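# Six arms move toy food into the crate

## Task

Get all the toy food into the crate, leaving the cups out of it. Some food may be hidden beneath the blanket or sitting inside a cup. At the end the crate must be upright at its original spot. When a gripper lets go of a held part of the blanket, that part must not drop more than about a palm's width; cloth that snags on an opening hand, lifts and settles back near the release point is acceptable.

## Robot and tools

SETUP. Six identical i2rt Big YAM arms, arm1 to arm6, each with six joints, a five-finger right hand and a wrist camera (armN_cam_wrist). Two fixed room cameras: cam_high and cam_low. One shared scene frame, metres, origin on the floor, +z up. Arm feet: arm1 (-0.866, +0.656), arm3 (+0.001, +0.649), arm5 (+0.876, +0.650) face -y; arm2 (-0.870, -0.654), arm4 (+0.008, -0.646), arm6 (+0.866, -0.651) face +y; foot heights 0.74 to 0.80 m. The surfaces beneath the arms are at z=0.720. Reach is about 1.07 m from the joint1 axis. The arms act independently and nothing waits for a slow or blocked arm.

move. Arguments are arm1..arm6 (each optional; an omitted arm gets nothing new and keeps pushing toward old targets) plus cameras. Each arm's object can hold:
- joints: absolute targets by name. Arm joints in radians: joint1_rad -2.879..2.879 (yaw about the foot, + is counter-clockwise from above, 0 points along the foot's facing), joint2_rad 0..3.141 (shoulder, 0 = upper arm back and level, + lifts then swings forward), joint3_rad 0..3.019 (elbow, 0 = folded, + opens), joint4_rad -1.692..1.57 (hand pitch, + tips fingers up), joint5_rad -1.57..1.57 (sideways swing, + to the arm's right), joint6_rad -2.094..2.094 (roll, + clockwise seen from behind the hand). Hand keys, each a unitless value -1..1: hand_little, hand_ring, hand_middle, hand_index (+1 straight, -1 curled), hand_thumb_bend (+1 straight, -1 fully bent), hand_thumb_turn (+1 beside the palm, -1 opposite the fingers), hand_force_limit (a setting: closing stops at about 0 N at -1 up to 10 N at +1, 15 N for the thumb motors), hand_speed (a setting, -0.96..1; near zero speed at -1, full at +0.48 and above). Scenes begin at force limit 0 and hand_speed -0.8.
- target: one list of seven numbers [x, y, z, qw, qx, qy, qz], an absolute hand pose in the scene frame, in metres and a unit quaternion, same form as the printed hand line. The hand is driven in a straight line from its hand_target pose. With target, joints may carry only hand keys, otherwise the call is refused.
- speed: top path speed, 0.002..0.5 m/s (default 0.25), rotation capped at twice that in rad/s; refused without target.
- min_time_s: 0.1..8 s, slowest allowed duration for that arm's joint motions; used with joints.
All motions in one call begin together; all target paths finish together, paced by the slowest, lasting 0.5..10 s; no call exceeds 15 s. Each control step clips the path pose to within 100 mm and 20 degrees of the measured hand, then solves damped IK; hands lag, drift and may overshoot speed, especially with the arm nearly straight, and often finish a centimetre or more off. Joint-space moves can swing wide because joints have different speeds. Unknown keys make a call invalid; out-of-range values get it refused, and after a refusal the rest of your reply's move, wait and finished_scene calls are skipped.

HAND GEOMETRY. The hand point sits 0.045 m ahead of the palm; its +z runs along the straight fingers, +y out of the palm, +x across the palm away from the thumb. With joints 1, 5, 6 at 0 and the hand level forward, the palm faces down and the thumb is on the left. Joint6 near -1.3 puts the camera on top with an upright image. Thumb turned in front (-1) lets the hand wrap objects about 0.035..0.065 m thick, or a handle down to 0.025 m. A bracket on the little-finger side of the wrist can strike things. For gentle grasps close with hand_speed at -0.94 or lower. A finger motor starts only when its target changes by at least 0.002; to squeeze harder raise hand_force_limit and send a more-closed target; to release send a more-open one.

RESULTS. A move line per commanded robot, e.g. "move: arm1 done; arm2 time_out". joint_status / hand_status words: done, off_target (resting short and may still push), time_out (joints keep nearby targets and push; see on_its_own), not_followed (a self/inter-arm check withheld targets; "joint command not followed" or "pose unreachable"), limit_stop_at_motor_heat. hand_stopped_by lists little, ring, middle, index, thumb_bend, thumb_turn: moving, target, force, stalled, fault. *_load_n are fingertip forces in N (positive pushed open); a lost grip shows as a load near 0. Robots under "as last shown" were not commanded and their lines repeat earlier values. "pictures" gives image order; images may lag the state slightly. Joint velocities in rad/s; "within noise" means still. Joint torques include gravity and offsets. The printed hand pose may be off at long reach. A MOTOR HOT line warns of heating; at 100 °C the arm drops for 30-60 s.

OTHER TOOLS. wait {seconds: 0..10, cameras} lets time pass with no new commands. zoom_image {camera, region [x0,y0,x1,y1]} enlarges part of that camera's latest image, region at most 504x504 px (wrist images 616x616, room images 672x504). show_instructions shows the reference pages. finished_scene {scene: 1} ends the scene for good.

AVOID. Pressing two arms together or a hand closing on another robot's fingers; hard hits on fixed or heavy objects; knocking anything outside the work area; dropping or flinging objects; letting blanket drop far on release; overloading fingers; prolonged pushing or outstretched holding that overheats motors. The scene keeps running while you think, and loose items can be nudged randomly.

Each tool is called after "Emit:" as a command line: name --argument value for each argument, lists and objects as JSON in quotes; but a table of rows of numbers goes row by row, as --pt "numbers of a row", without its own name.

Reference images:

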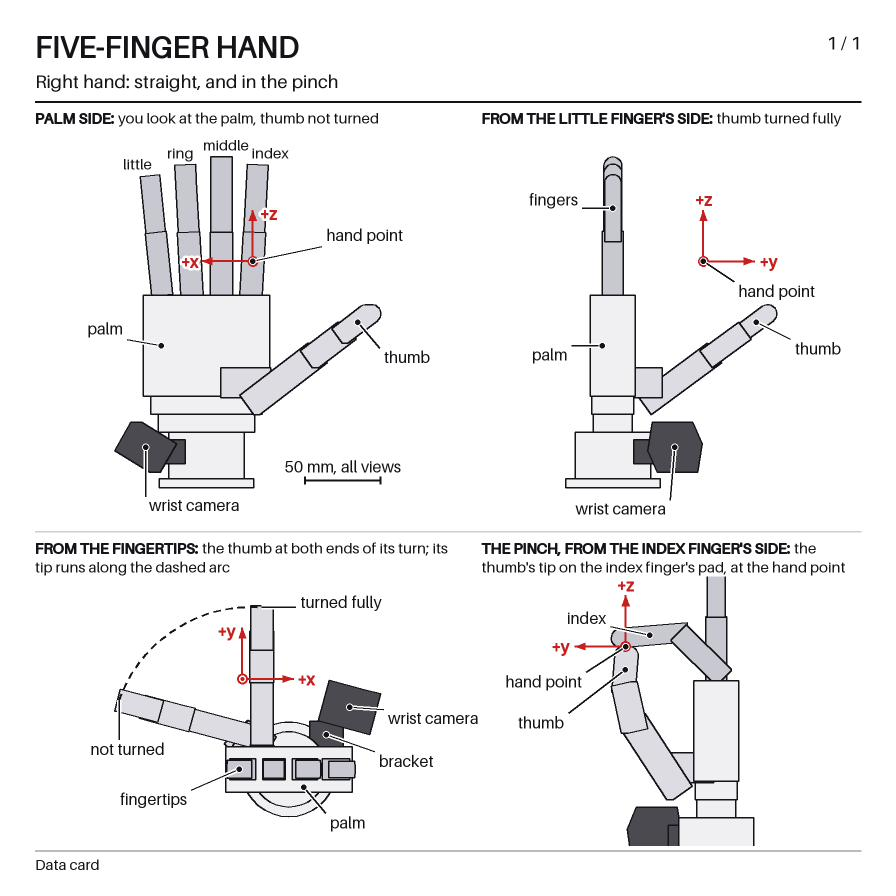

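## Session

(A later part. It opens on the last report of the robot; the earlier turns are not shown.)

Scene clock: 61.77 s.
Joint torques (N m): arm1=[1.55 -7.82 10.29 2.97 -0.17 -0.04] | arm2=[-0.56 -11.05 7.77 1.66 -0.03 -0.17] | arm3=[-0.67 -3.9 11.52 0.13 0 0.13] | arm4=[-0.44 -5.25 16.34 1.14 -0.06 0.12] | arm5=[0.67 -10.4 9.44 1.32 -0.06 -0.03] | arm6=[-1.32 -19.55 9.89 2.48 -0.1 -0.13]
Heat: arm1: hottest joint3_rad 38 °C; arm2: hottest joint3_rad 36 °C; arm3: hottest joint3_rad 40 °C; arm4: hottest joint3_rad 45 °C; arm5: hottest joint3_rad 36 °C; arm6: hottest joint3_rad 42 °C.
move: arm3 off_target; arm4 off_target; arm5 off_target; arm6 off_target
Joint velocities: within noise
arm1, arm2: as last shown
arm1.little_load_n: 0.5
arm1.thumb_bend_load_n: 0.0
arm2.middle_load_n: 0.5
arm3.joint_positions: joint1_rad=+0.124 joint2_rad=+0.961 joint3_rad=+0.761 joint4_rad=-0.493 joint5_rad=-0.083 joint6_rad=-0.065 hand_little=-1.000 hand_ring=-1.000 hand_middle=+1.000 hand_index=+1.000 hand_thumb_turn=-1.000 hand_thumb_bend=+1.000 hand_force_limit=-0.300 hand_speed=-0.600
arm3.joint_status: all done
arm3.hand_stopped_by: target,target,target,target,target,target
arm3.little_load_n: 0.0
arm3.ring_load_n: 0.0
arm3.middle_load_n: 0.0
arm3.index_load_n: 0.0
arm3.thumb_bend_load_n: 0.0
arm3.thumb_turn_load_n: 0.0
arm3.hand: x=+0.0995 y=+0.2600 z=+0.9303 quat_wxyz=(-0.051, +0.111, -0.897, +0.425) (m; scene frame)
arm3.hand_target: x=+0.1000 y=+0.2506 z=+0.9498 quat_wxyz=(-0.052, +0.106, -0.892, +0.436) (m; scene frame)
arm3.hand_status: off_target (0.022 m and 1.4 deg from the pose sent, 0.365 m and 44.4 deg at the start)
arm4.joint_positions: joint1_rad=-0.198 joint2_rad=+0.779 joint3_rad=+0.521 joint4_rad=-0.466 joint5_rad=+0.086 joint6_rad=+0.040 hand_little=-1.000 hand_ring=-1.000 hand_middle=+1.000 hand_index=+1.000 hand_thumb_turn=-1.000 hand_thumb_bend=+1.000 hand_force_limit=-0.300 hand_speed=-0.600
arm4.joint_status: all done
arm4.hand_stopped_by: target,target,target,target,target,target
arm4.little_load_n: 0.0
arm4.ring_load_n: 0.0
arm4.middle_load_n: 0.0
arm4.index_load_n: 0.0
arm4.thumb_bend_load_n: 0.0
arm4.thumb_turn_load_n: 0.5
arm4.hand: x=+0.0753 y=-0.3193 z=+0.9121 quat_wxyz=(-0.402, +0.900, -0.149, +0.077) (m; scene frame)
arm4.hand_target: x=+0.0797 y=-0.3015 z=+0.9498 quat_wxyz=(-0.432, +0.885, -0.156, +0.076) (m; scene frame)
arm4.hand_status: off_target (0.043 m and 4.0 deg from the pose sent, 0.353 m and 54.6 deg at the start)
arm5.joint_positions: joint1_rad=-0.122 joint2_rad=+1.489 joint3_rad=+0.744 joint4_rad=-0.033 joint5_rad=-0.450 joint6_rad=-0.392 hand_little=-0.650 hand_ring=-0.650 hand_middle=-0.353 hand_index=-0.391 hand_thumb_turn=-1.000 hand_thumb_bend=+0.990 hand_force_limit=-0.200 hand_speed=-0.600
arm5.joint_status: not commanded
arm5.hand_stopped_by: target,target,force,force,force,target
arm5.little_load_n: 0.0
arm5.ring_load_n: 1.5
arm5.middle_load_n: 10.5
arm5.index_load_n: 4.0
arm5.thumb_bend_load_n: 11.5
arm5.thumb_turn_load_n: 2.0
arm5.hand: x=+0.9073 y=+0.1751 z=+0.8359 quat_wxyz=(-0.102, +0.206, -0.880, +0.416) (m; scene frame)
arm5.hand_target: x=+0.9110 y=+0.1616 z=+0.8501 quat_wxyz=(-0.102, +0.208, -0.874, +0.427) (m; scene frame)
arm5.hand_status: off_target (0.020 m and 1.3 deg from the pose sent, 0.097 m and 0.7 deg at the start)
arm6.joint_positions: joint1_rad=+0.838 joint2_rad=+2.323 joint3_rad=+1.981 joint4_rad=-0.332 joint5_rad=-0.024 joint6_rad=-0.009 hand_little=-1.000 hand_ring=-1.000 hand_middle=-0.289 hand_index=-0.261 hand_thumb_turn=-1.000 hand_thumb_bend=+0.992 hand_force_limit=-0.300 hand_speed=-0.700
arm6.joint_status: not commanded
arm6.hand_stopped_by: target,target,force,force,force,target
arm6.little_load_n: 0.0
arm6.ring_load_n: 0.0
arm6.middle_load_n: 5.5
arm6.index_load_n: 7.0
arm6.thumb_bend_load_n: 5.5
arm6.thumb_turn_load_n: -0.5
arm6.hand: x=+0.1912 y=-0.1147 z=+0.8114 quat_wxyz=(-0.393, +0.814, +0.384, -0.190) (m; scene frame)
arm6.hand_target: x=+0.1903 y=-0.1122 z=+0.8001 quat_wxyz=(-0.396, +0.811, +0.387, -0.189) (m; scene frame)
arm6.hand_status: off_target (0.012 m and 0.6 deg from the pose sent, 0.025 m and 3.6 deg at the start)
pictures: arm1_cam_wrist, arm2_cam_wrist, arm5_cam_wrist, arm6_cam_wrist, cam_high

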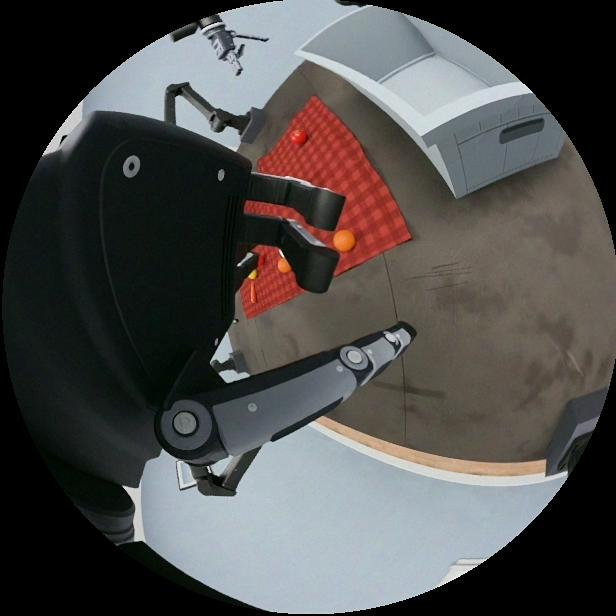

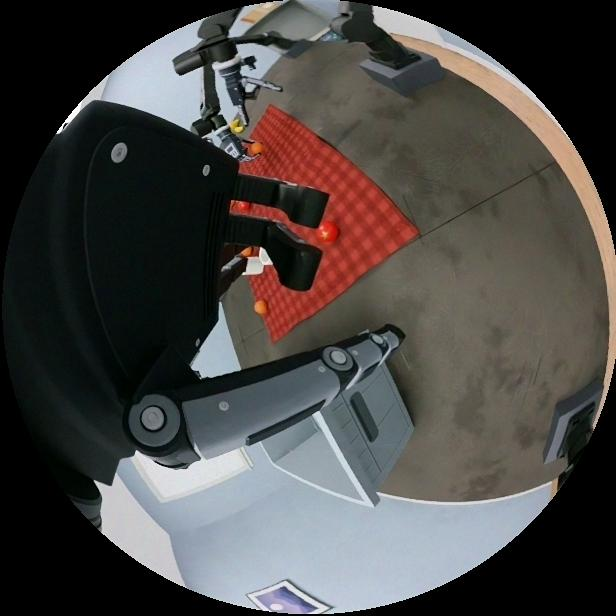

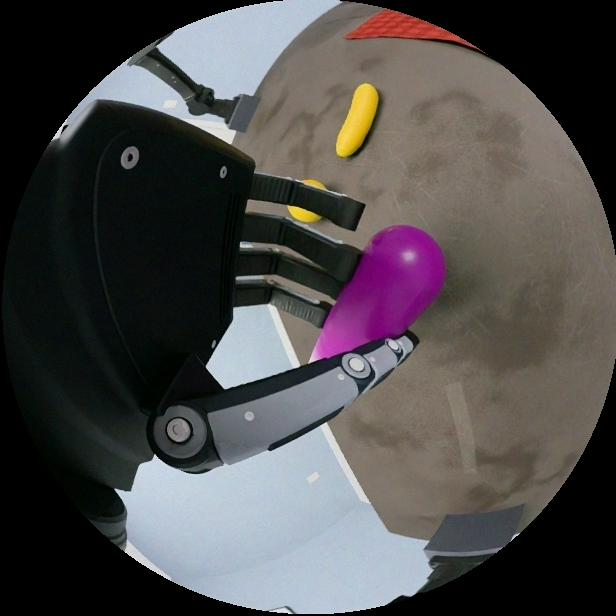

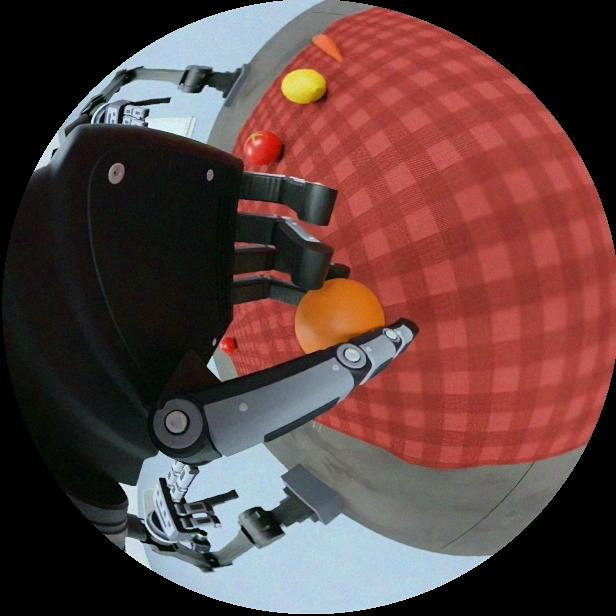

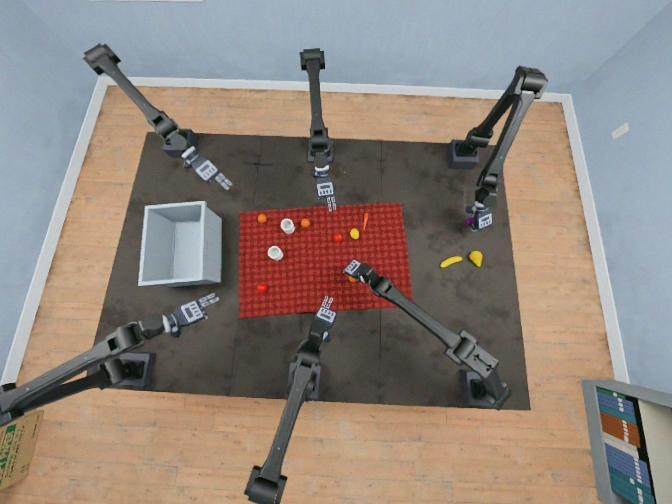

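Emit:
move --arm1 '{"target": [-0.309, 0.189, 0.86, 0.1797, -0.3684, 0.8197, -0.3999], "speed": 0.2}' --arm2 '{"target": [-0.268, -0.198, 0.86, 0.3947, -0.8092, 0.3911, -0.1908], "speed": 0.2}' --arm3 '{"target": [0.142, 0.10, 0.92, 0.0515, -0.1056, 0.8925, -0.4354], "speed": 0.2}' --arm5 '{"target": [0.43, 0.09, 0.88, -0.0038, 0.0079, 0.8987, -0.4384], "speed": 0.4}' --arm6 '{"target": [0.19, -0.111, 0.767, 0.3957, -0.8111, -0.3869, 0.1887], "speed": 0.05}' --cameras '["arm1_cam_wrist", "arm2_cam_wrist", "arm3_cam_wrist", "arm5_cam_wrist", "arm6_cam_wrist"]'

Scene clock: 64.77 s.
Joint torques (N m): arm1=[2.37 -13.74 13.65 2.89 0.04 0.14] | arm2=[-0.67 -21.07 10.29 1.5 -0.11 -0.16] | arm3=[-0.21 -9.35 11.54 1.28 0.01 0.04] | arm4=[-0.44 -5.3 16.34 1.14 -0.06 0.12] | arm5=[0.38 -18.14 11.36 1.2 -0.24 -0.21] | arm6=[-1.49 -19.72 9.78 2.48 -0.13 -0.13]
Heat: arm1: hottest joint3_rad 38 °C; arm2: hottest joint3_rad 36 °C; arm3: hottest joint3_rad 40 °C; arm4: hottest joint3_rad 47 °C; arm5: hottest joint3_rad 36 °C; arm6: hottest joint3_rad 42 °C.
move: arm1 off_target; arm2 off_target; arm3 off_target; arm5 off_target; arm6 done
Joint velocities: within noise
arm1.joint_positions: joint1_rad=+0.813 joint2_rad=+1.934 joint3_rad=+1.356 joint4_rad=-0.160 joint5_rad=-0.015 joint6_rad=-0.019 hand_little=-1.000 hand_ring=-1.000 hand_middle=+1.000 hand_index=+1.000 hand_thumb_turn=-1.000 hand_thumb_bend=+1.000 hand_force_limit=+0.000 hand_speed=+0.200
arm1.joint_status: not commanded
arm1.hand_stopped_by: target,target,target,target,target,target
arm1.little_load_n: 0.0
arm1.ring_load_n: 0.0
arm1.middle_load_n: 0.0
arm1.index_load_n: 0.0
arm1.thumb_bend_load_n: 0.0
arm1.thumb_turn_load_n: 0.0
arm1.hand: x=-0.3370 y=+0.2008 z=+0.8294 quat_wxyz=(-0.164, +0.373, -0.835, +0.370) (m; scene frame)
arm1.hand_target: x=-0.3108 y=+0.1909 z=+0.8609 quat_wxyz=(-0.180, +0.368, -0.820, +0.400) (m; scene frame)
arm1.hand_status: off_target (0.043 m and 4.3 deg from the pose sent, 0.240 m and 1.7 deg at the start)
arm2.joint_positions: joint1_rad=-0.975 joint2_rad=+1.962 joint3_rad=+1.520 joint4_rad=-0.285 joint5_rad=-0.057 joint6_rad=-0.033 hand_little=-1.000 hand_ring=-1.000 hand_middle=+1.000 hand_index=+1.000 hand_thumb_turn=-1.000 hand_thumb_bend=+1.000 hand_force_limit=+0.000 hand_speed=+0.200
arm2.joint_status: not commanded
arm2.hand_stopped_by: target,target,target,target,target,target
arm2.little_load_n: 0.0
arm2.ring_load_n: 0.0
arm2.middle_load_n: 0.0
arm2.index_load_n: 0.0
arm2.thumb_bend_load_n: 0.0
arm2.thumb_turn_load_n: 0.0
arm2.hand: x=-0.2857 y=-0.2107 z=+0.8339 quat_wxyz=(-0.371, +0.818, -0.404, +0.175) (m; scene frame)
arm2.hand_target: x=-0.2694 y=-0.1990 z=+0.8607 quat_wxyz=(-0.395, +0.809, -0.391, +0.191) (m; scene frame)
arm2.hand_status: off_target (0.034 m and 3.6 deg from the pose sent, 0.271 m and 1.5 deg at the start)
arm3.joint_positions: joint1_rad=+0.160 joint2_rad=+1.408 joint3_rad=+1.038 joint4_rad=-0.350 joint5_rad=-0.046 joint6_rad=-0.035 hand_little=-1.000 hand_ring=-1.000 hand_middle=+1.000 hand_index=+1.000 hand_thumb_turn=-1.000 hand_thumb_bend=+1.000 hand_force_limit=-0.300 hand_speed=-0.600
arm3.joint_status: not commanded
arm3.hand_stopped_by: target,target,target,target,target,target
arm3.little_load_n: 0.0
arm3.ring_load_n: 0.0
arm3.middle_load_n: -0.5
arm3.index_load_n: 0.0
arm3.thumb_bend_load_n: 0.0
arm3.thumb_turn_load_n: 0.0
arm3.hand: x=+0.1333 y=+0.1206 z=+0.8993 quat_wxyz=(-0.048, +0.106, -0.904, +0.412) (m; scene frame)
arm3.hand_target: x=+0.1417 y=+0.1015 z=+0.9205 quat_wxyz=(-0.052, +0.106, -0.892, +0.436) (m; scene frame)
arm3.hand_status: off_target (0.030 m and 3.0 deg from the pose sent, 0.166 m and 1.4 deg at the start)
arm4: as last shown
arm4.little_load_n: 0.5
arm4.thumb_turn_load_n: 0.0
arm5.joint_positions: joint1_rad=-0.825 joint2_rad=+1.990 joint3_rad=+1.590 joint4_rad=-0.448 joint5_rad=-0.603 joint6_rad=-0.558 hand_little=-0.650 hand_ring=-0.650 hand_middle=-0.353 hand_index=-0.391 hand_thumb_turn=-1.000 hand_thumb_bend=+0.990 hand_force_limit=-0.200 hand_speed=-0.600
arm5.joint_status: not commanded
arm5.hand_stopped_by: target,target,force,force,force,target
arm5.little_load_n: 0.0
arm5.ring_load_n: 1.5
arm5.middle_load_n: 10.5
arm5.index_load_n: 4.5
arm5.thumb_bend_load_n: 11.5
arm5.thumb_turn_load_n: 2.5
arm5.hand: x=+0.4354 y=+0.1012 z=+0.8806 quat_wxyz=(+0.002, -0.015, -0.899, +0.437) (m; scene frame)
arm5.hand_target: x=+0.4304 y=+0.0903 z=+0.8800 quat_wxyz=(+0.004, -0.008, -0.899, +0.439) (m; scene frame)
arm5.hand_status: off_target (0.012 m and 0.8 deg from the pose sent, 0.487 m and 27.7 deg at the start)
arm6.joint_positions: joint1_rad=+0.838 joint2_rad=+2.365 joint3_rad=+1.963 joint4_rad=-0.275 joint5_rad=-0.024 joint6_rad=-0.010 hand_little=-1.000 hand_ring=-1.000 hand_middle=-0.289 hand_index=-0.261 hand_thumb_turn=-1.000 hand_thumb_bend=+0.992 hand_force_limit=-0.300 hand_speed=-0.700
arm6.joint_status: not commanded
arm6.hand_stopped_by: target,target,force,force,force,target
arm6.little_load_n: 0.0
arm6.ring_load_n: 0.0
arm6.middle_load_n: 5.5
arm6.index_load_n: 7.0
arm6.thumb_bend_load_n: 5.5
arm6.thumb_turn_load_n: -0.5
arm6.hand: x=+0.1906 y=-0.1141 z=+0.7767 quat_wxyz=(-0.392, +0.814, +0.384, -0.189) (m; scene frame)
arm6.hand_target: x=+0.1903 y=-0.1111 z=+0.7671 quat_wxyz=(-0.396, +0.811, +0.387, -0.189) (m; scene frame)
arm6.hand_status: done (0.010 m and 0.6 deg from the pose sent, 0.045 m and 0.6 deg at the start)
pictures: arm1_cam_wrist, arm2_cam_wrist, arm3_cam_wrist, arm5_cam_wrist, arm6_cam_wrist

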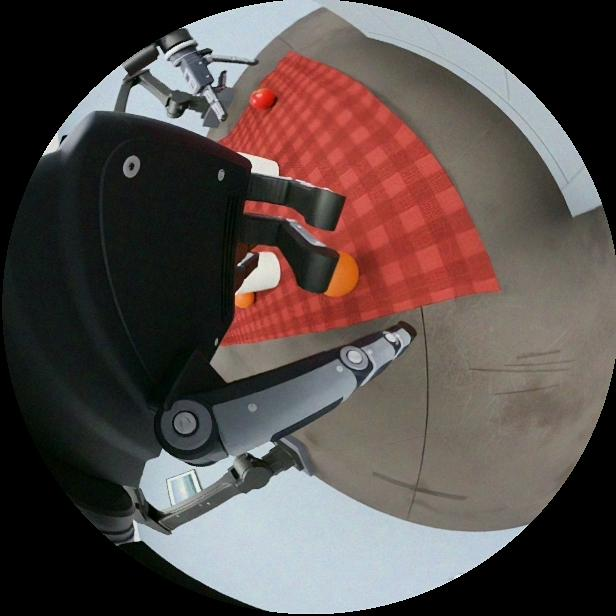

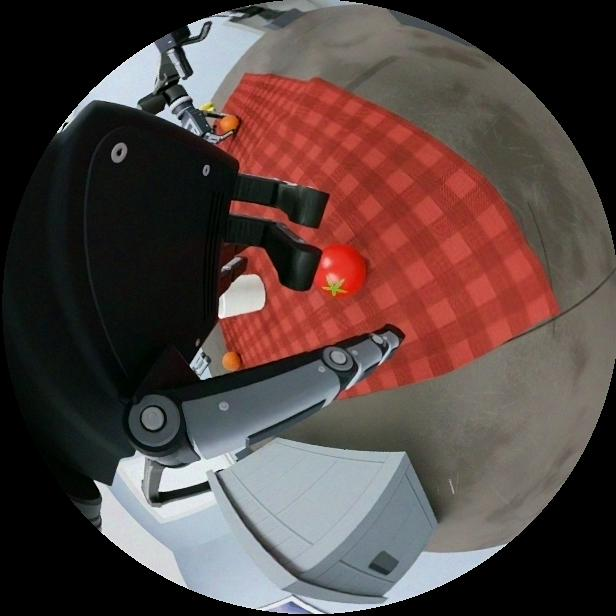

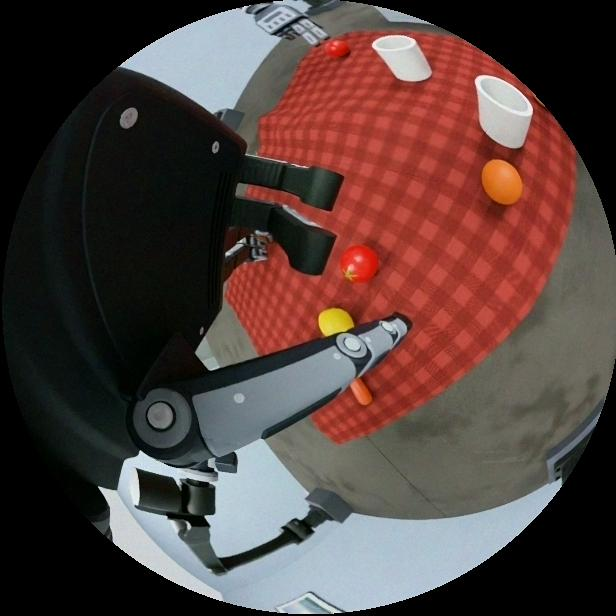

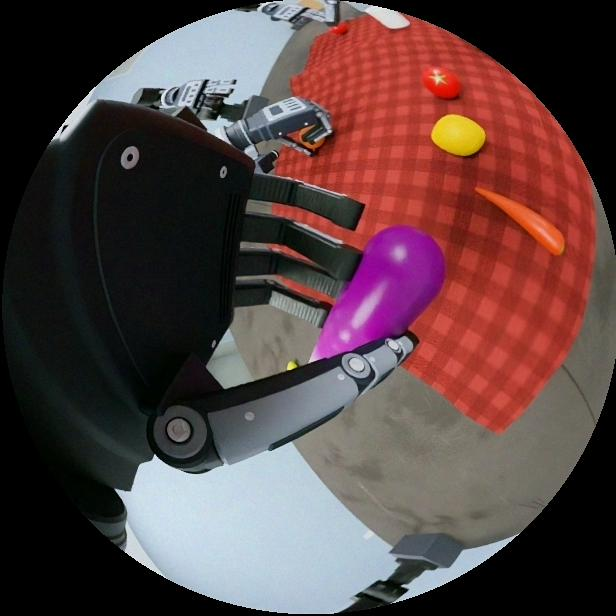

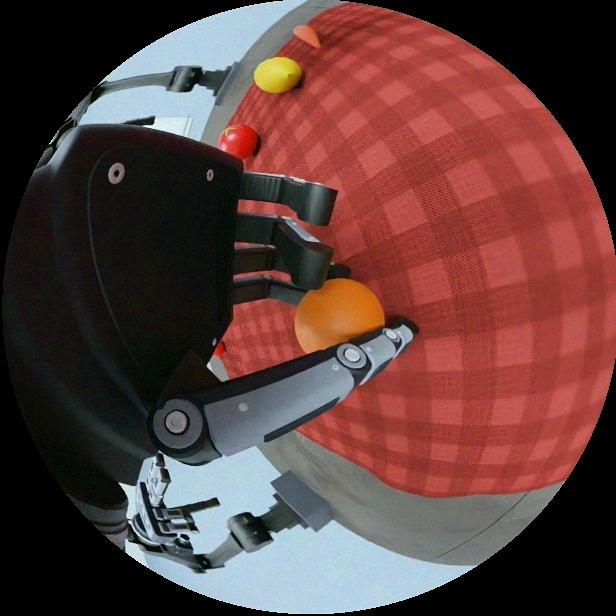

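Emit:
move --cameras '["arm1_cam_wrist", "arm2_cam_wrist", "arm3_cam_wrist"]'

Scene clock: 65.53 s.
Joint torques (N m): arm1=[2.43 -13.68 13.63 2.88 0.04 0.14] | arm2=[-0.85 -20.95 10.28 1.5 -0.1 -0.15] | arm3=[-0.38 -9.7 11.52 1.37 0.03 0.11] | arm4=[-0.38 -5.3 16.35 1.16 -0.06 0.12] | arm5=[0.38 -18.08 11.37 1.21 -0.24 -0.2] | arm6=[-1.44 -19.66 9.77 2.52 -0.12 -0.12]
Heat: arm1: hottest joint3_rad 38 °C; arm2: hottest joint3_rad 36 °C; arm3: hottest joint3_rad 40 °C; arm4: hottest joint3_rad 47 °C; arm5: hottest joint3_rad 36 °C; arm6: hottest joint3_rad 42 °C.
Joint velocities: within noise
arm1.joint_positions: joint1_rad=+0.813 joint2_rad=+1.934 joint3_rad=+1.356 joint4_rad=-0.160 joint5_rad=-0.015 joint6_rad=-0.019 hand_little=-1.000 hand_ring=-1.000 hand_middle=+1.000 hand_index=+1.000 hand_thumb_turn=-1.000 hand_thumb_bend=+1.000 hand_force_limit=+0.000 hand_speed=+0.200
arm1.joint_status: not commanded
arm1.hand_stopped_by: target,target,target,target,target,target
arm1.little_load_n: 0.0
arm1.ring_load_n: 0.0
arm1.middle_load_n: 0.0
arm1.index_load_n: 0.0
arm1.thumb_bend_load_n: 0.0
arm1.thumb_turn_load_n: 0.0
arm1.hand: x=-0.3370 y=+0.2008 z=+0.8294 quat_wxyz=(-0.164, +0.373, -0.835, +0.370) (m; scene frame)
arm1.hand_target: x=-0.3108 y=+0.1909 z=+0.8609 quat_wxyz=(-0.180, +0.368, -0.820, +0.400) (m; scene frame)
arm1.hand_status: off_target (0.043 m and 4.3 deg from the pose sent, 0.240 m and 1.7 deg at the start)
arm2.joint_positions: joint1_rad=-0.975 joint2_rad=+1.962 joint3_rad=+1.520 joint4_rad=-0.285 joint5_rad=-0.057 joint6_rad=-0.033 hand_little=-1.000 hand_ring=-1.000 hand_middle=+1.000 hand_index=+1.000 hand_thumb_turn=-1.000 hand_thumb_bend=+1.000 hand_force_limit=+0.000 hand_speed=+0.200
arm2.joint_status: not commanded
arm2.hand_stopped_by: target,target,target,target,target,target
arm2.little_load_n: 0.0
arm2.ring_load_n: 0.0
arm2.middle_load_n: 0.0
arm2.index_load_n: 0.0
arm2.thumb_bend_load_n: 0.0
arm2.thumb_turn_load_n: 0.0
arm2.hand: x=-0.2857 y=-0.2107 z=+0.8339 quat_wxyz=(-0.371, +0.818, -0.404, +0.175) (m; scene frame)
arm2.hand_target: x=-0.2694 y=-0.1990 z=+0.8607 quat_wxyz=(-0.395, +0.809, -0.391, +0.191) (m; scene frame)
arm2.hand_status: off_target (0.034 m and 3.6 deg from the pose sent, 0.271 m and 1.5 deg at the start)
arm3.joint_positions: joint1_rad=+0.160 joint2_rad=+1.408 joint3_rad=+1.038 joint4_rad=-0.350 joint5_rad=-0.046 joint6_rad=-0.035 hand_little=-1.000 hand_ring=-1.000 hand_middle=+1.000 hand_index=+1.000 hand_thumb_turn=-1.000 hand_thumb_bend=+1.000 hand_force_limit=-0.300 hand_speed=-0.600
arm3.joint_status: not commanded
arm3.hand_stopped_by: target,target,target,target,target,target
arm3.little_load_n: 0.0
arm3.ring_load_n: 0.0
arm3.middle_load_n: 0.0
arm3.index_load_n: 0.0
arm3.thumb_bend_load_n: 0.0
arm3.thumb_turn_load_n: 0.0
arm3.hand: x=+0.1333 y=+0.1206 z=+0.8993 quat_wxyz=(-0.048, +0.106, -0.904, +0.412) (m; scene frame)
arm3.hand_target: x=+0.1416 y=+0.1015 z=+0.9205 quat_wxyz=(-0.052, +0.106, -0.892, +0.436) (m; scene frame)
arm3.hand_status: off_target (0.030 m and 3.0 deg from the pose sent, 0.166 m and 1.4 deg at the start)
arm4.joint_positions: joint1_rad=-0.198 joint2_rad=+0.779 joint3_rad=+0.521 joint4_rad=-0.466 joint5_rad=+0.086 joint6_rad=+0.040 hand_little=-1.000 hand_ring=-1.000 hand_middle=+1.000 hand_index=+1.000 hand_thumb_turn=-1.000 hand_thumb_bend=+1.000 hand_force_limit=-0.300 hand_speed=-0.600
arm4.joint_status: not commanded
arm4.hand_stopped_by: target,target,target,target,target,target
arm4.little_load_n: 0.0
arm4.ring_load_n: 0.0
arm4.middle_load_n: 0.0
arm4.index_load_n: 0.0
arm4.thumb_bend_load_n: 0.0
arm4.thumb_turn_load_n: 0.0
arm4.hand: x=+0.0753 y=-0.3193 z=+0.9121 quat_wxyz=(-0.402, +0.900, -0.149, +0.077) (m; scene frame)
arm4.hand_target: x=+0.0797 y=-0.3015 z=+0.9498 quat_wxyz=(-0.432, +0.885, -0.156, +0.076) (m; scene frame)
arm4.hand_status: not commanded
arm5.joint_positions: joint1_rad=-0.825 joint2_rad=+1.990 joint3_rad=+1.590 joint4_rad=-0.448 joint5_rad=-0.603 joint6_rad=-0.558 hand_little=-0.650 hand_ring=-0.650 hand_middle=-0.353 hand_index=-0.391 hand_thumb_turn=-1.000 hand_thumb_bend=+0.990 hand_force_limit=-0.200 hand_speed=-0.600
arm5.joint_status: not commanded
arm5.hand_stopped_by: target,target,force,force,force,target
arm5.little_load_n: 0.0
arm5.ring_load_n: 1.0
arm5.middle_load_n: 10.5
arm5.index_load_n: 4.0
arm5.thumb_bend_load_n: 11.5
arm5.thumb_turn_load_n: 2.5
arm5.hand: x=+0.4354 y=+0.1012 z=+0.8806 quat_wxyz=(+0.002, -0.015, -0.899, +0.437) (m; scene frame)
arm5.hand_target: x=+0.4304 y=+0.0903 z=+0.8800 quat_wxyz=(+0.004, -0.008, -0.899, +0.439) (m; scene frame)
arm5.hand_status: off_target (0.012 m and 0.8 deg from the pose sent, 0.487 m and 27.7 deg at the start)
arm6.joint_positions: joint1_rad=+0.838 joint2_rad=+2.365 joint3_rad=+1.963 joint4_rad=-0.275 joint5_rad=-0.024 joint6_rad=-0.010 hand_little=-1.000 hand_ring=-1.000 hand_middle=-0.289 hand_index=-0.261 hand_thumb_turn=-1.000 hand_thumb_bend=+0.992 hand_force_limit=-0.300 hand_speed=-0.700
arm6.joint_status: not commanded
arm6.hand_stopped_by: target,target,force,force,force,target
arm6.little_load_n: 0.0
arm6.ring_load_n: 0.0
arm6.middle_load_n: 5.5
arm6.index_load_n: 7.0
arm6.thumb_bend_load_n: 5.5
arm6.thumb_turn_load_n: -0.5
arm6.hand: x=+0.1906 y=-0.1141 z=+0.7767 quat_wxyz=(-0.392, +0.814, +0.384, -0.189) (m; scene frame)
arm6.hand_target: x=+0.1903 y=-0.1111 z=+0.7671 quat_wxyz=(-0.396, +0.811, +0.387, -0.189) (m; scene frame)
arm6.hand_status: done (0.010 m and 0.6 deg from the pose sent, 0.045 m and 0.6 deg at the start)
pictures: arm1_cam_wrist, arm2_cam_wrist, arm3_cam_wrist

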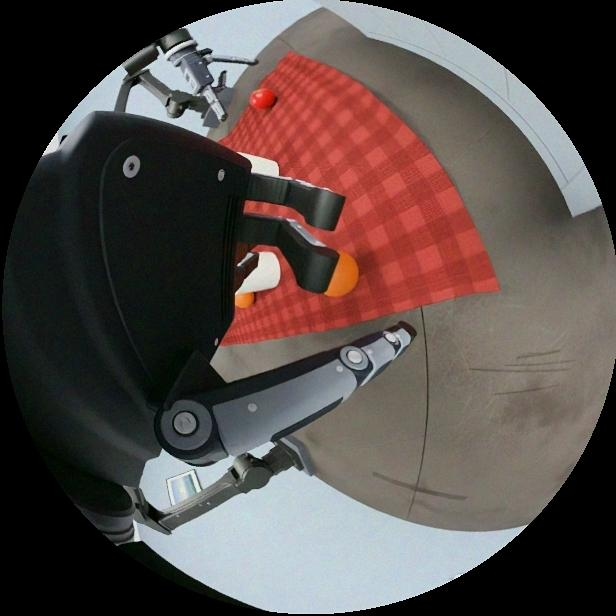

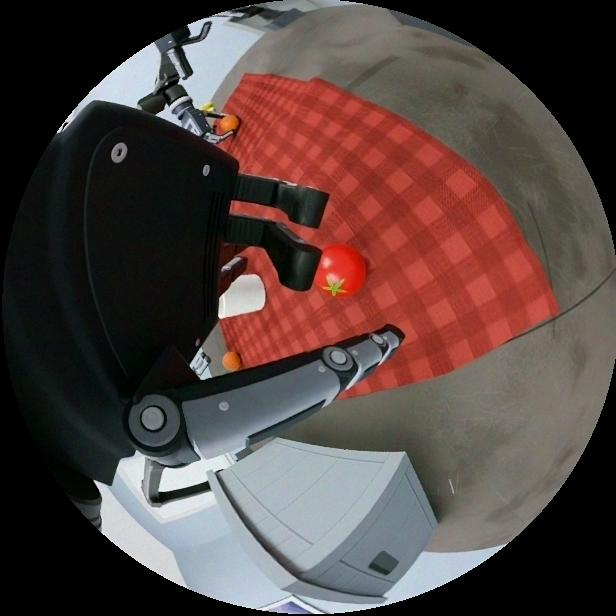

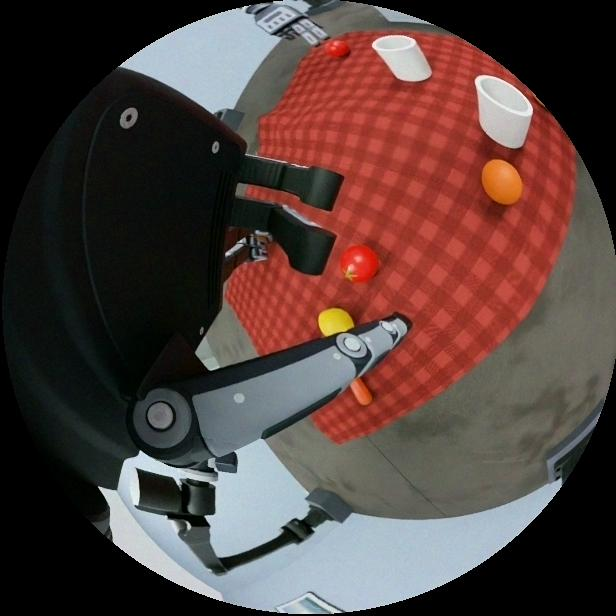

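Emit:
move --arm1 '{"target": [-0.285, 0.172, 0.805, 0.1797, -0.3684, 0.8197, -0.3999], "speed": 0.15}' --arm2 '{"target": [-0.254, -0.178, 0.805, 0.3947, -0.8092, 0.3911, -0.1908], "speed": 0.15}' --arm3 '{"target": [0.153, 0.068, 0.845, 0.0515, -0.1056, 0.8925, -0.4354], "speed": 0.15}' --arm5 '{"target": [0.43, 0.09, 0.785, -0.0038, 0.0079, 0.8987, -0.4384], "speed": 0.15}' --arm6 '{"joints": {"hand_speed": -0.6, "hand_index": 1.0, "hand_middle": 1.0, "hand_thumb_bend": 1.0}}' --cameras '["arm1_cam_wrist", "arm2_cam_wrist", "arm3_cam_wrist", "arm5_cam_wrist", "arm6_cam_wrist"]'

Scene clock: 68.03 s.
Joint torques (N m): arm1=[2.37 -14.62 13.08 2.88 0.04 0.15] | arm2=[-0.56 -21.6 9.94 1.62 0.08 -0.09] | arm3=[-0.21 -11.4 9.01 1.55 0.01 0.12] | arm4=[-0.38 -5.3 16.35 1.14 -0.06 0.11] | arm5=[0.44 -19.78 7.61 1.95 -0.24 -0.21] | arm6=[-1.49 -19.66 9.74 2.22 -0.09 -0.12]
Heat: arm1: hottest joint3_rad 39 °C; arm2: hottest joint3_rad 36 °C; arm3: hottest joint3_rad 40 °C; arm4: hottest joint3_rad 49 °C; arm5: hottest joint3_rad 36 °C; arm6: hottest joint3_rad 42 °C.
move: arm1 off_target; arm2 off_target; arm3 off_target; arm5 off_target; arm6 done
Joint velocities: within noise
arm1.joint_positions: joint1_rad=+0.819 joint2_rad=+2.072 joint3_rad=+1.425 joint4_rad=-0.085 joint5_rad=-0.011 joint6_rad=-0.017 hand_little=-1.000 hand_ring=-1.000 hand_middle=+1.000 hand_index=+1.000 hand_thumb_turn=-1.000 hand_thumb_bend=+1.000 hand_force_limit=+0.000 hand_speed=+0.200
arm1.joint_status: not commanded
arm1.hand_stopped_by: target,target,target,target,target,target
arm1.little_load_n: 0.0
arm1.ring_load_n: 0.0
arm1.middle_load_n: -0.5
arm1.index_load_n: 0.0
arm1.thumb_bend_load_n: 0.0
arm1.thumb_turn_load_n: 0.0
arm1.hand: x=-0.3133 y=+0.1830 z=+0.7779 quat_wxyz=(-0.164, +0.373, -0.834, +0.372) (m; scene frame)
arm1.hand_target: x=-0.2866 y=+0.1737 z=+0.8061 quat_wxyz=(-0.180, +0.368, -0.820, +0.400) (m; scene frame)
arm1.hand_status: off_target (0.041 m and 4.0 deg from the pose sent, 0.064 m and 4.3 deg at the start)
arm2.joint_positions: joint1_rad=-0.968 joint2_rad=+2.076 joint3_rad=+1.554 joint4_rad=-0.204 joint5_rad=-0.052 joint6_rad=-0.033 hand_little=-1.000 hand_ring=-1.000 hand_middle=+1.000 hand_index=+1.000 hand_thumb_turn=-1.000 hand_thumb_bend=+1.000 hand_force_limit=+0.000 hand_speed=+0.200
arm2.joint_status: not commanded
arm2.hand_stopped_by: target,target,target,target,target,target
arm2.little_load_n: 0.0
arm2.ring_load_n: 0.0
arm2.middle_load_n: 0.0
arm2.index_load_n: 0.0
arm2.thumb_bend_load_n: 0.0
arm2.thumb_turn_load_n: 0.0
arm2.hand: x=-0.2705 y=-0.1946 z=+0.7815 quat_wxyz=(-0.372, +0.818, -0.401, +0.176) (m; scene frame)
arm2.hand_target: x=-0.2554 y=-0.1791 z=+0.8056 quat_wxyz=(-0.395, +0.809, -0.391, +0.191) (m; scene frame)
arm2.hand_status: off_target (0.033 m and 3.5 deg from the pose sent, 0.054 m and 3.6 deg at the start)
arm3.joint_positions: joint1_rad=+0.172 joint2_rad=+1.583 joint3_rad=+1.038 joint4_rad=-0.155 joint5_rad=-0.038 joint6_rad=-0.028 hand_little=-1.000 hand_ring=-1.000 hand_middle=+1.000 hand_index=+1.000 hand_thumb_turn=-1.000 hand_thumb_bend=+1.000 hand_force_limit=-0.300 hand_speed=-0.600
arm3.joint_status: not commanded
arm3.hand_stopped_by: target,target,target,target,target,target
arm3.little_load_n: 0.0
arm3.ring_load_n: 0.0
arm3.middle_load_n: 0.0
arm3.index_load_n: 0.0
arm3.thumb_bend_load_n: 0.0
arm3.thumb_turn_load_n: 0.0
arm3.hand: x=+0.1457 y=+0.0802 z=+0.8360 quat_wxyz=(-0.048, +0.106, -0.900, +0.421) (m; scene frame)
arm3.hand_target: x=+0.1530 y=+0.0686 z=+0.8452 quat_wxyz=(-0.052, +0.106, -0.893, +0.435) (m; scene frame)
arm3.hand_status: off_target (0.017 m and 1.9 deg from the pose sent, 0.078 m and 3.0 deg at the start)
arm4: as last shown
arm5.joint_positions: joint1_rad=-0.825 joint2_rad=+2.117 joint3_rad=+1.552 joint4_rad=-0.275 joint5_rad=-0.603 joint6_rad=-0.558 hand_little=-0.650 hand_ring=-0.650 hand_middle=-0.353 hand_index=-0.391 hand_thumb_turn=-1.000 hand_thumb_bend=+0.990 hand_force_limit=-0.200 hand_speed=-0.600
arm5.joint_status: not commanded
arm5.hand_stopped_by: target,target,force,force,force,target
arm5.little_load_n: 0.5
arm5.ring_load_n: 1.5
arm5.middle_load_n: 11.0
arm5.index_load_n: 4.0
arm5.thumb_bend_load_n: 11.5
arm5.thumb_turn_load_n: 2.5
arm5.hand: x=+0.4271 y=+0.0938 z=+0.7956 quat_wxyz=(+0.005, -0.014, -0.898, +0.440) (m; scene frame)
arm5.hand_target: x=+0.4302 y=+0.0902 z=+0.7851 quat_wxyz=(+0.004, -0.008, -0.899, +0.438) (m; scene frame)
arm5.hand_status: off_target (0.012 m and 0.7 deg from the pose sent, 0.096 m and 0.8 deg at the start)
arm6.joint_positions: joint1_rad=+0.838 joint2_rad=+2.365 joint3_rad=+1.963 joint4_rad=-0.268 joint5_rad=-0.026 joint6_rad=-0.010 hand_little=-1.000 hand_ring=-1.000 hand_middle=+1.000 hand_index=+1.000 hand_thumb_turn=-1.000 hand_thumb_bend=+1.000 hand_force_limit=-0.300 hand_speed=-0.600
arm6.joint_status: all done
arm6.hand_stopped_by: target,target,target,target,target,target
arm6.little_load_n: 0.0
arm6.ring_load_n: 0.0
arm6.middle_load_n: 0.0
arm6.index_load_n: 0.0
arm6.thumb_bend_load_n: 0.0
arm6.thumb_turn_load_n: 0.0
arm6.hand: x=+0.1895 y=-0.1134 z=+0.7781 quat_wxyz=(-0.395, +0.813, +0.384, -0.191) (m; scene frame)
arm6.hand_target: x=+0.1902 y=-0.1112 z=+0.7670 quat_wxyz=(-0.396, +0.811, +0.387, -0.189) (m; scene frame)
arm6.hand_status: not commanded
pictures: arm1_cam_wrist, arm2_cam_wrist, arm3_cam_wrist, arm5_cam_wrist, arm6_cam_wrist

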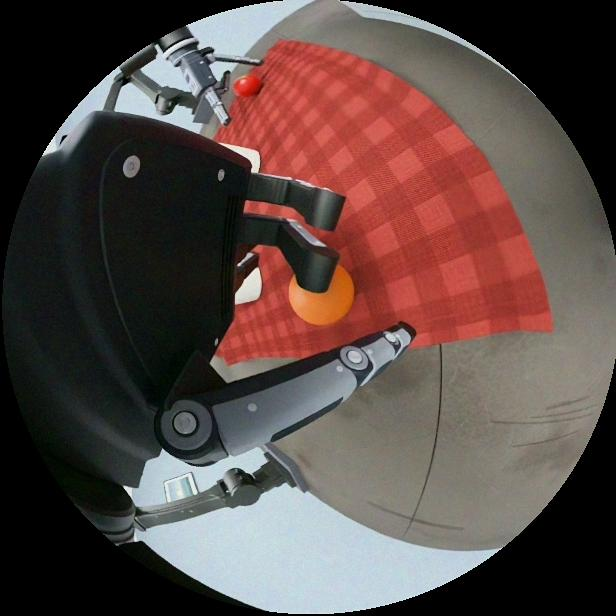

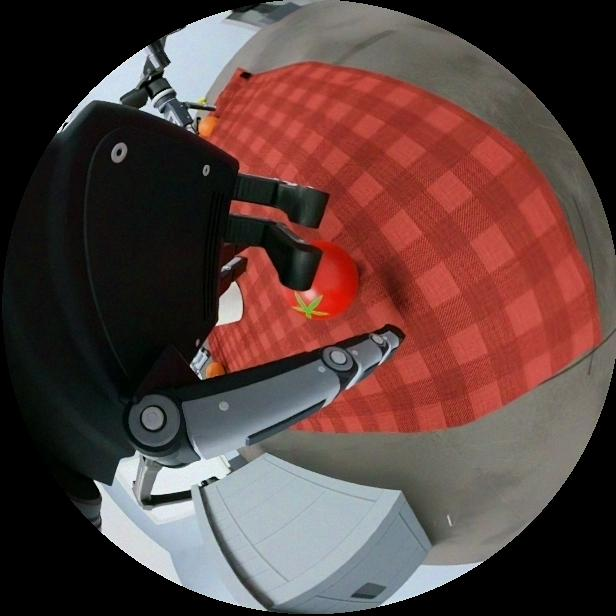

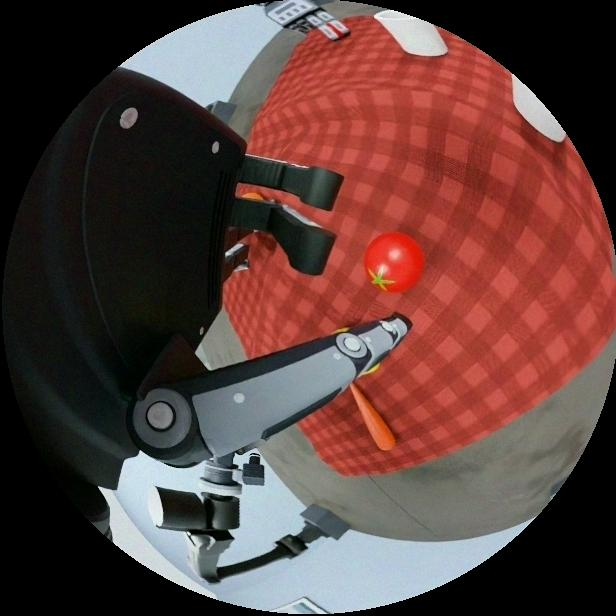

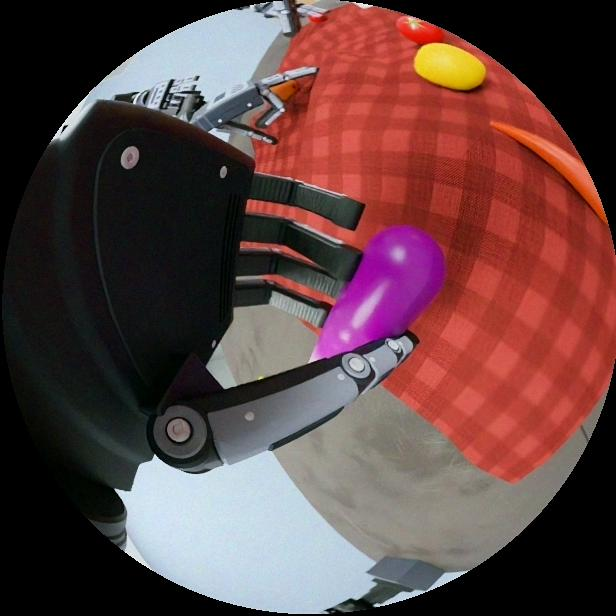

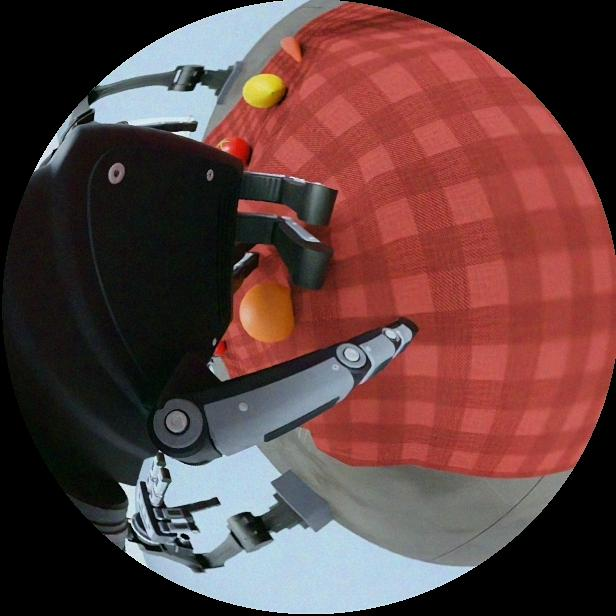

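Emit:
move --arm1 '{"target": [-0.257, 0.161, 0.788, 0.1797, -0.3684, 0.8197, -0.3999], "speed": 0.1}' --arm2 '{"target": [-0.232, -0.164, 0.784, 0.3947, -0.8092, 0.3911, -0.1908], "speed": 0.1}' --arm3 '{"target": [0.144, 0.068, 0.80, 0.0515, -0.1056, 0.8925, -0.4354], "speed": 0.12}' --arm5 '{"target": [0.43, 0.09, 0.747, -0.0038, 0.0079, 0.8987, -0.4384], "speed": 0.08}' --arm6 '{"target": [0.25, -0.163, 0.84, 0.3957, -0.8111, -0.3869, 0.1887], "speed": 0.2, "joints": {"hand_ring": 1.0, "hand_little": 1.0}}' --cameras '["arm1_cam_wrist", "arm2_cam_wrist", "arm3_cam_wrist", "arm5_cam_wrist"]'

Scene clock: 71.50 s.
Joint torques (N m): arm1=[2.26 -15.33 13.38 2.17 0.05 0.15] | arm2=[-0.67 -22.65 9.91 1.29 0.06 -0.1] | arm3=[-2.08 -12.04 6.5 1.39 -0.11 -0.01] | arm4=[-0.44 -5.25 16.32 1.16 -0.06 0.12] | arm5=[0.38 -19.37 7.1 1.98 -0.24 -0.21] | arm6=[-1.61 -18.96 9.72 2.3 -0.07 -0.13]
Heat: arm1: hottest joint3_rad 39 °C; arm2: hottest joint3_rad 37 °C; arm3: hottest joint3_rad 40 °C; arm4: hottest joint3_rad 50 °C; arm5: hottest joint3_rad 36 °C; arm6: hottest joint3_rad 42 °C.
move: arm1 off_target; arm2 off_target; arm3 done; arm5 off_target; arm6 off_target
Joint velocities: within noise
arm1.joint_positions: joint1_rad=+0.837 joint2_rad=+2.156 joint3_rad=+1.526 joint4_rad=-0.085 joint5_rad=+0.002 joint6_rad=-0.007 hand_little=-1.000 hand_ring=-1.000 hand_middle=+1.000 hand_index=+1.000 hand_thumb_turn=-1.000 hand_thumb_bend=+1.000 hand_force_limit=+0.000 hand_speed=+0.200
arm1.joint_status: not commanded
arm1.hand_stopped_by: target,target,target,target,target,target
arm1.little_load_n: 0.0
arm1.ring_load_n: 0.0
arm1.middle_load_n: 0.0
arm1.index_load_n: -0.5
arm1.thumb_bend_load_n: 0.0
arm1.thumb_turn_load_n: 0.0
arm1.hand: x=-0.2821 y=+0.1698 z=+0.7645 quat_wxyz=(-0.167, +0.373, -0.830, +0.379) (m; scene frame)
arm1.hand_target: x=-0.2584 y=+0.1623 z=+0.7888 quat_wxyz=(-0.180, +0.368, -0.820, +0.400) (m; scene frame)
arm1.hand_status: off_target (0.035 m and 3.1 deg from the pose sent, 0.061 m and 4.0 deg at the start)
arm2.joint_positions: joint1_rad=-0.968 joint2_rad=+2.160 joint3_rad=+1.647 joint4_rad=-0.203 joint5_rad=-0.052 joint6_rad=-0.033 hand_little=-1.000 hand_ring=-1.000 hand_middle=+1.000 hand_index=+1.000 hand_thumb_turn=-1.000 hand_thumb_bend=+1.000 hand_force_limit=+0.000 hand_speed=+0.200
arm2.joint_status: not commanded
arm2.hand_stopped_by: target,target,target,target,target,target
arm2.little_load_n: 0.0
arm2.ring_load_n: 0.0
arm2.middle_load_n: 0.0
arm2.index_load_n: 0.0
arm2.thumb_bend_load_n: 0.0
arm2.thumb_turn_load_n: 0.0
arm2.hand: x=-0.2472 y=-0.1786 z=+0.7651 quat_wxyz=(-0.376, +0.817, -0.400, +0.179) (m; scene frame)
arm2.hand_target: x=-0.2331 y=-0.1649 z=+0.7844 quat_wxyz=(-0.395, +0.809, -0.391, +0.191) (m; scene frame)
arm2.hand_status: off_target (0.028 m and 2.9 deg from the pose sent, 0.049 m and 3.5 deg at the start)
arm3.joint_positions: joint1_rad=+0.171 joint2_rad=+1.646 joint3_rad=+1.007 joint4_rad=-0.032 joint5_rad=-0.047 joint6_rad=-0.028 hand_little=-1.000 hand_ring=-1.000 hand_middle=+1.000 hand_index=+1.000 hand_thumb_turn=-1.000 hand_thumb_bend=+1.000 hand_force_limit=-0.300 hand_speed=-0.600
arm3.joint_status: not commanded
arm3.hand_stopped_by: target,target,target,target,target,target
arm3.little_load_n: 0.0
arm3.ring_load_n: 0.0
arm3.middle_load_n: 0.0
arm3.index_load_n: 0.0
arm3.thumb_bend_load_n: 0.0
arm3.thumb_turn_load_n: 0.0
arm3.hand: x=+0.1489 y=+0.0706 z=+0.8059 quat_wxyz=(-0.053, +0.108, -0.893, +0.434) (m; scene frame)
arm3.hand_target: x=+0.1441 y=+0.0681 z=+0.8002 quat_wxyz=(-0.051, +0.106, -0.892, +0.435) (m; scene frame)
arm3.hand_status: done (0.008 m and 0.4 deg from the pose sent, 0.038 m and 1.9 deg at the start)
arm4: as last shown
arm5.joint_positions: joint1_rad=-0.825 joint2_rad=+2.166 joint3_rad=+1.540 joint4_rad=-0.202 joint5_rad=-0.603 joint6_rad=-0.558 hand_little=-0.650 hand_ring=-0.650 hand_middle=-0.353 hand_index=-0.391 hand_thumb_turn=-1.000 hand_thumb_bend=+0.990 hand_force_limit=-0.200 hand_speed=-0.600
arm5.joint_status: not commanded
arm5.hand_stopped_by: target,target,force,force,force,target
arm5.little_load_n: 0.0
arm5.ring_load_n: 1.5
arm5.middle_load_n: 10.5
arm5.index_load_n: 4.5
arm5.thumb_bend_load_n: 11.5
arm5.thumb_turn_load_n: 2.5
arm5.hand: x=+0.4246 y=+0.0915 z=+0.7651 quat_wxyz=(+0.009, -0.012, -0.896, +0.443) (m; scene frame)
arm5.hand_target: x=+0.4303 y=+0.0903 z=+0.7474 quat_wxyz=(+0.004, -0.008, -0.899, +0.438) (m; scene frame)
arm5.hand_status: off_target (0.019 m and 1.0 deg from the pose sent, 0.049 m and 0.7 deg at the start)
arm6.joint_positions: joint1_rad=+0.838 joint2_rad=+2.102 joint3_rad=+1.642 joint4_rad=-0.242 joint5_rad=-0.026 joint6_rad=-0.010 hand_little=+1.000 hand_ring=+1.000 hand_middle=+1.000 hand_index=+1.000 hand_thumb_turn=-1.000 hand_thumb_bend=+1.000 hand_force_limit=-0.300 hand_speed=-0.600
arm6.joint_status: all done
arm6.hand_stopped_by: target,target,target,target,target,target
arm6.little_load_n: 0.0
arm6.ring_load_n: 0.0
arm6.middle_load_n: 0.0
arm6.index_load_n: -0.5
arm6.thumb_bend_load_n: 0.0
arm6.thumb_turn_load_n: 0.0
arm6.hand: x=+0.2528 y=-0.1681 z=+0.8274 quat_wxyz=(-0.382, +0.819, +0.387, -0.185) (m; scene frame)
arm6.hand_target: x=+0.2501 y=-0.1631 z=+0.8400 quat_wxyz=(-0.396, +0.811, +0.387, -0.189) (m; scene frame)
arm6.hand_status: off_target (0.014 m and 1.9 deg from the pose sent, 0.100 m and 0.4 deg at the start)
pictures: arm1_cam_wrist, arm2_cam_wrist, arm3_cam_wrist, arm5_cam_wrist

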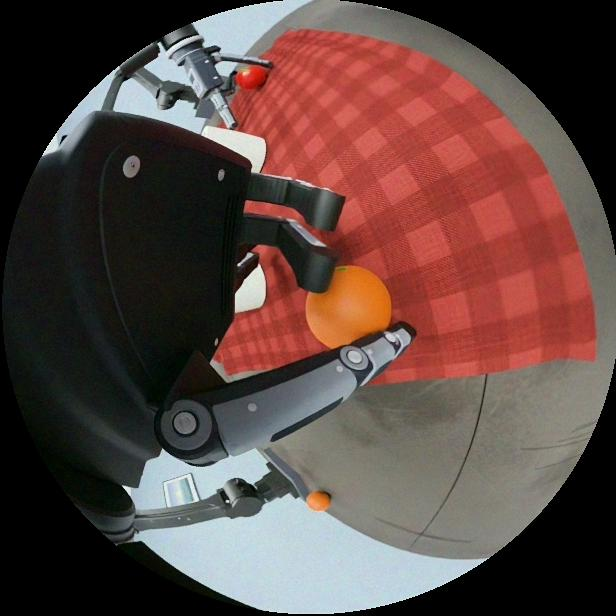

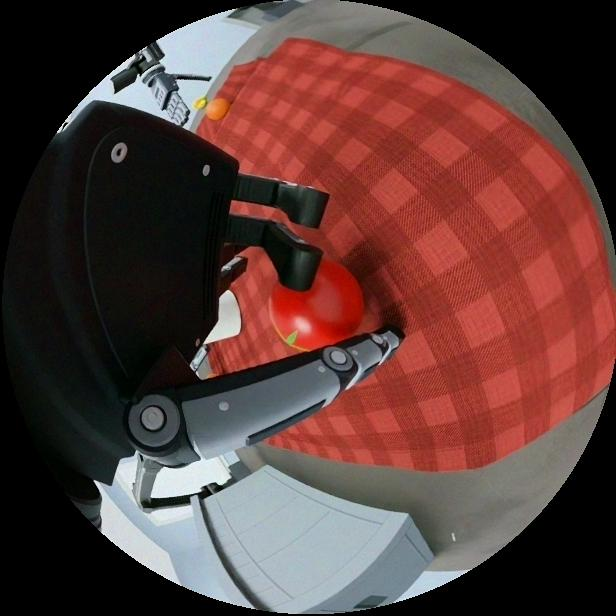

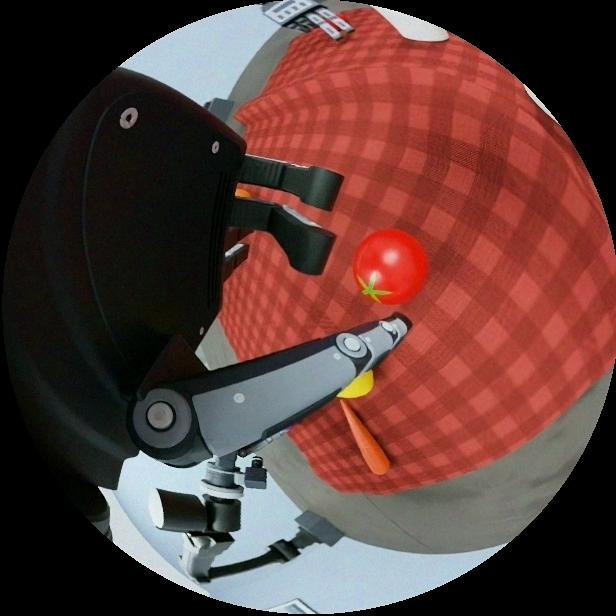

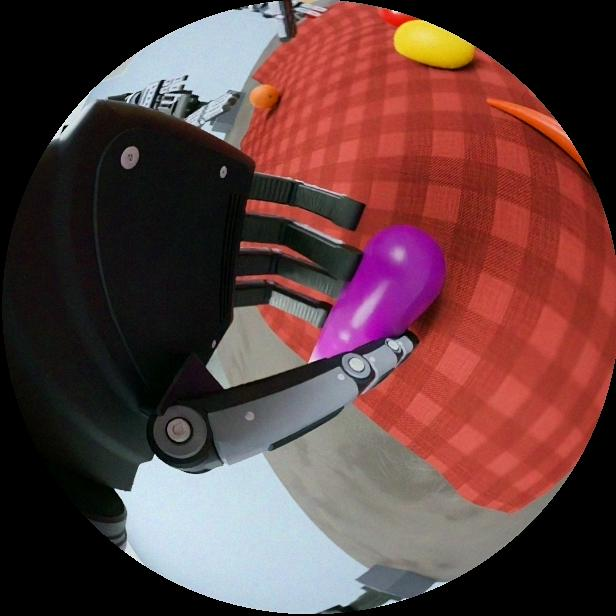

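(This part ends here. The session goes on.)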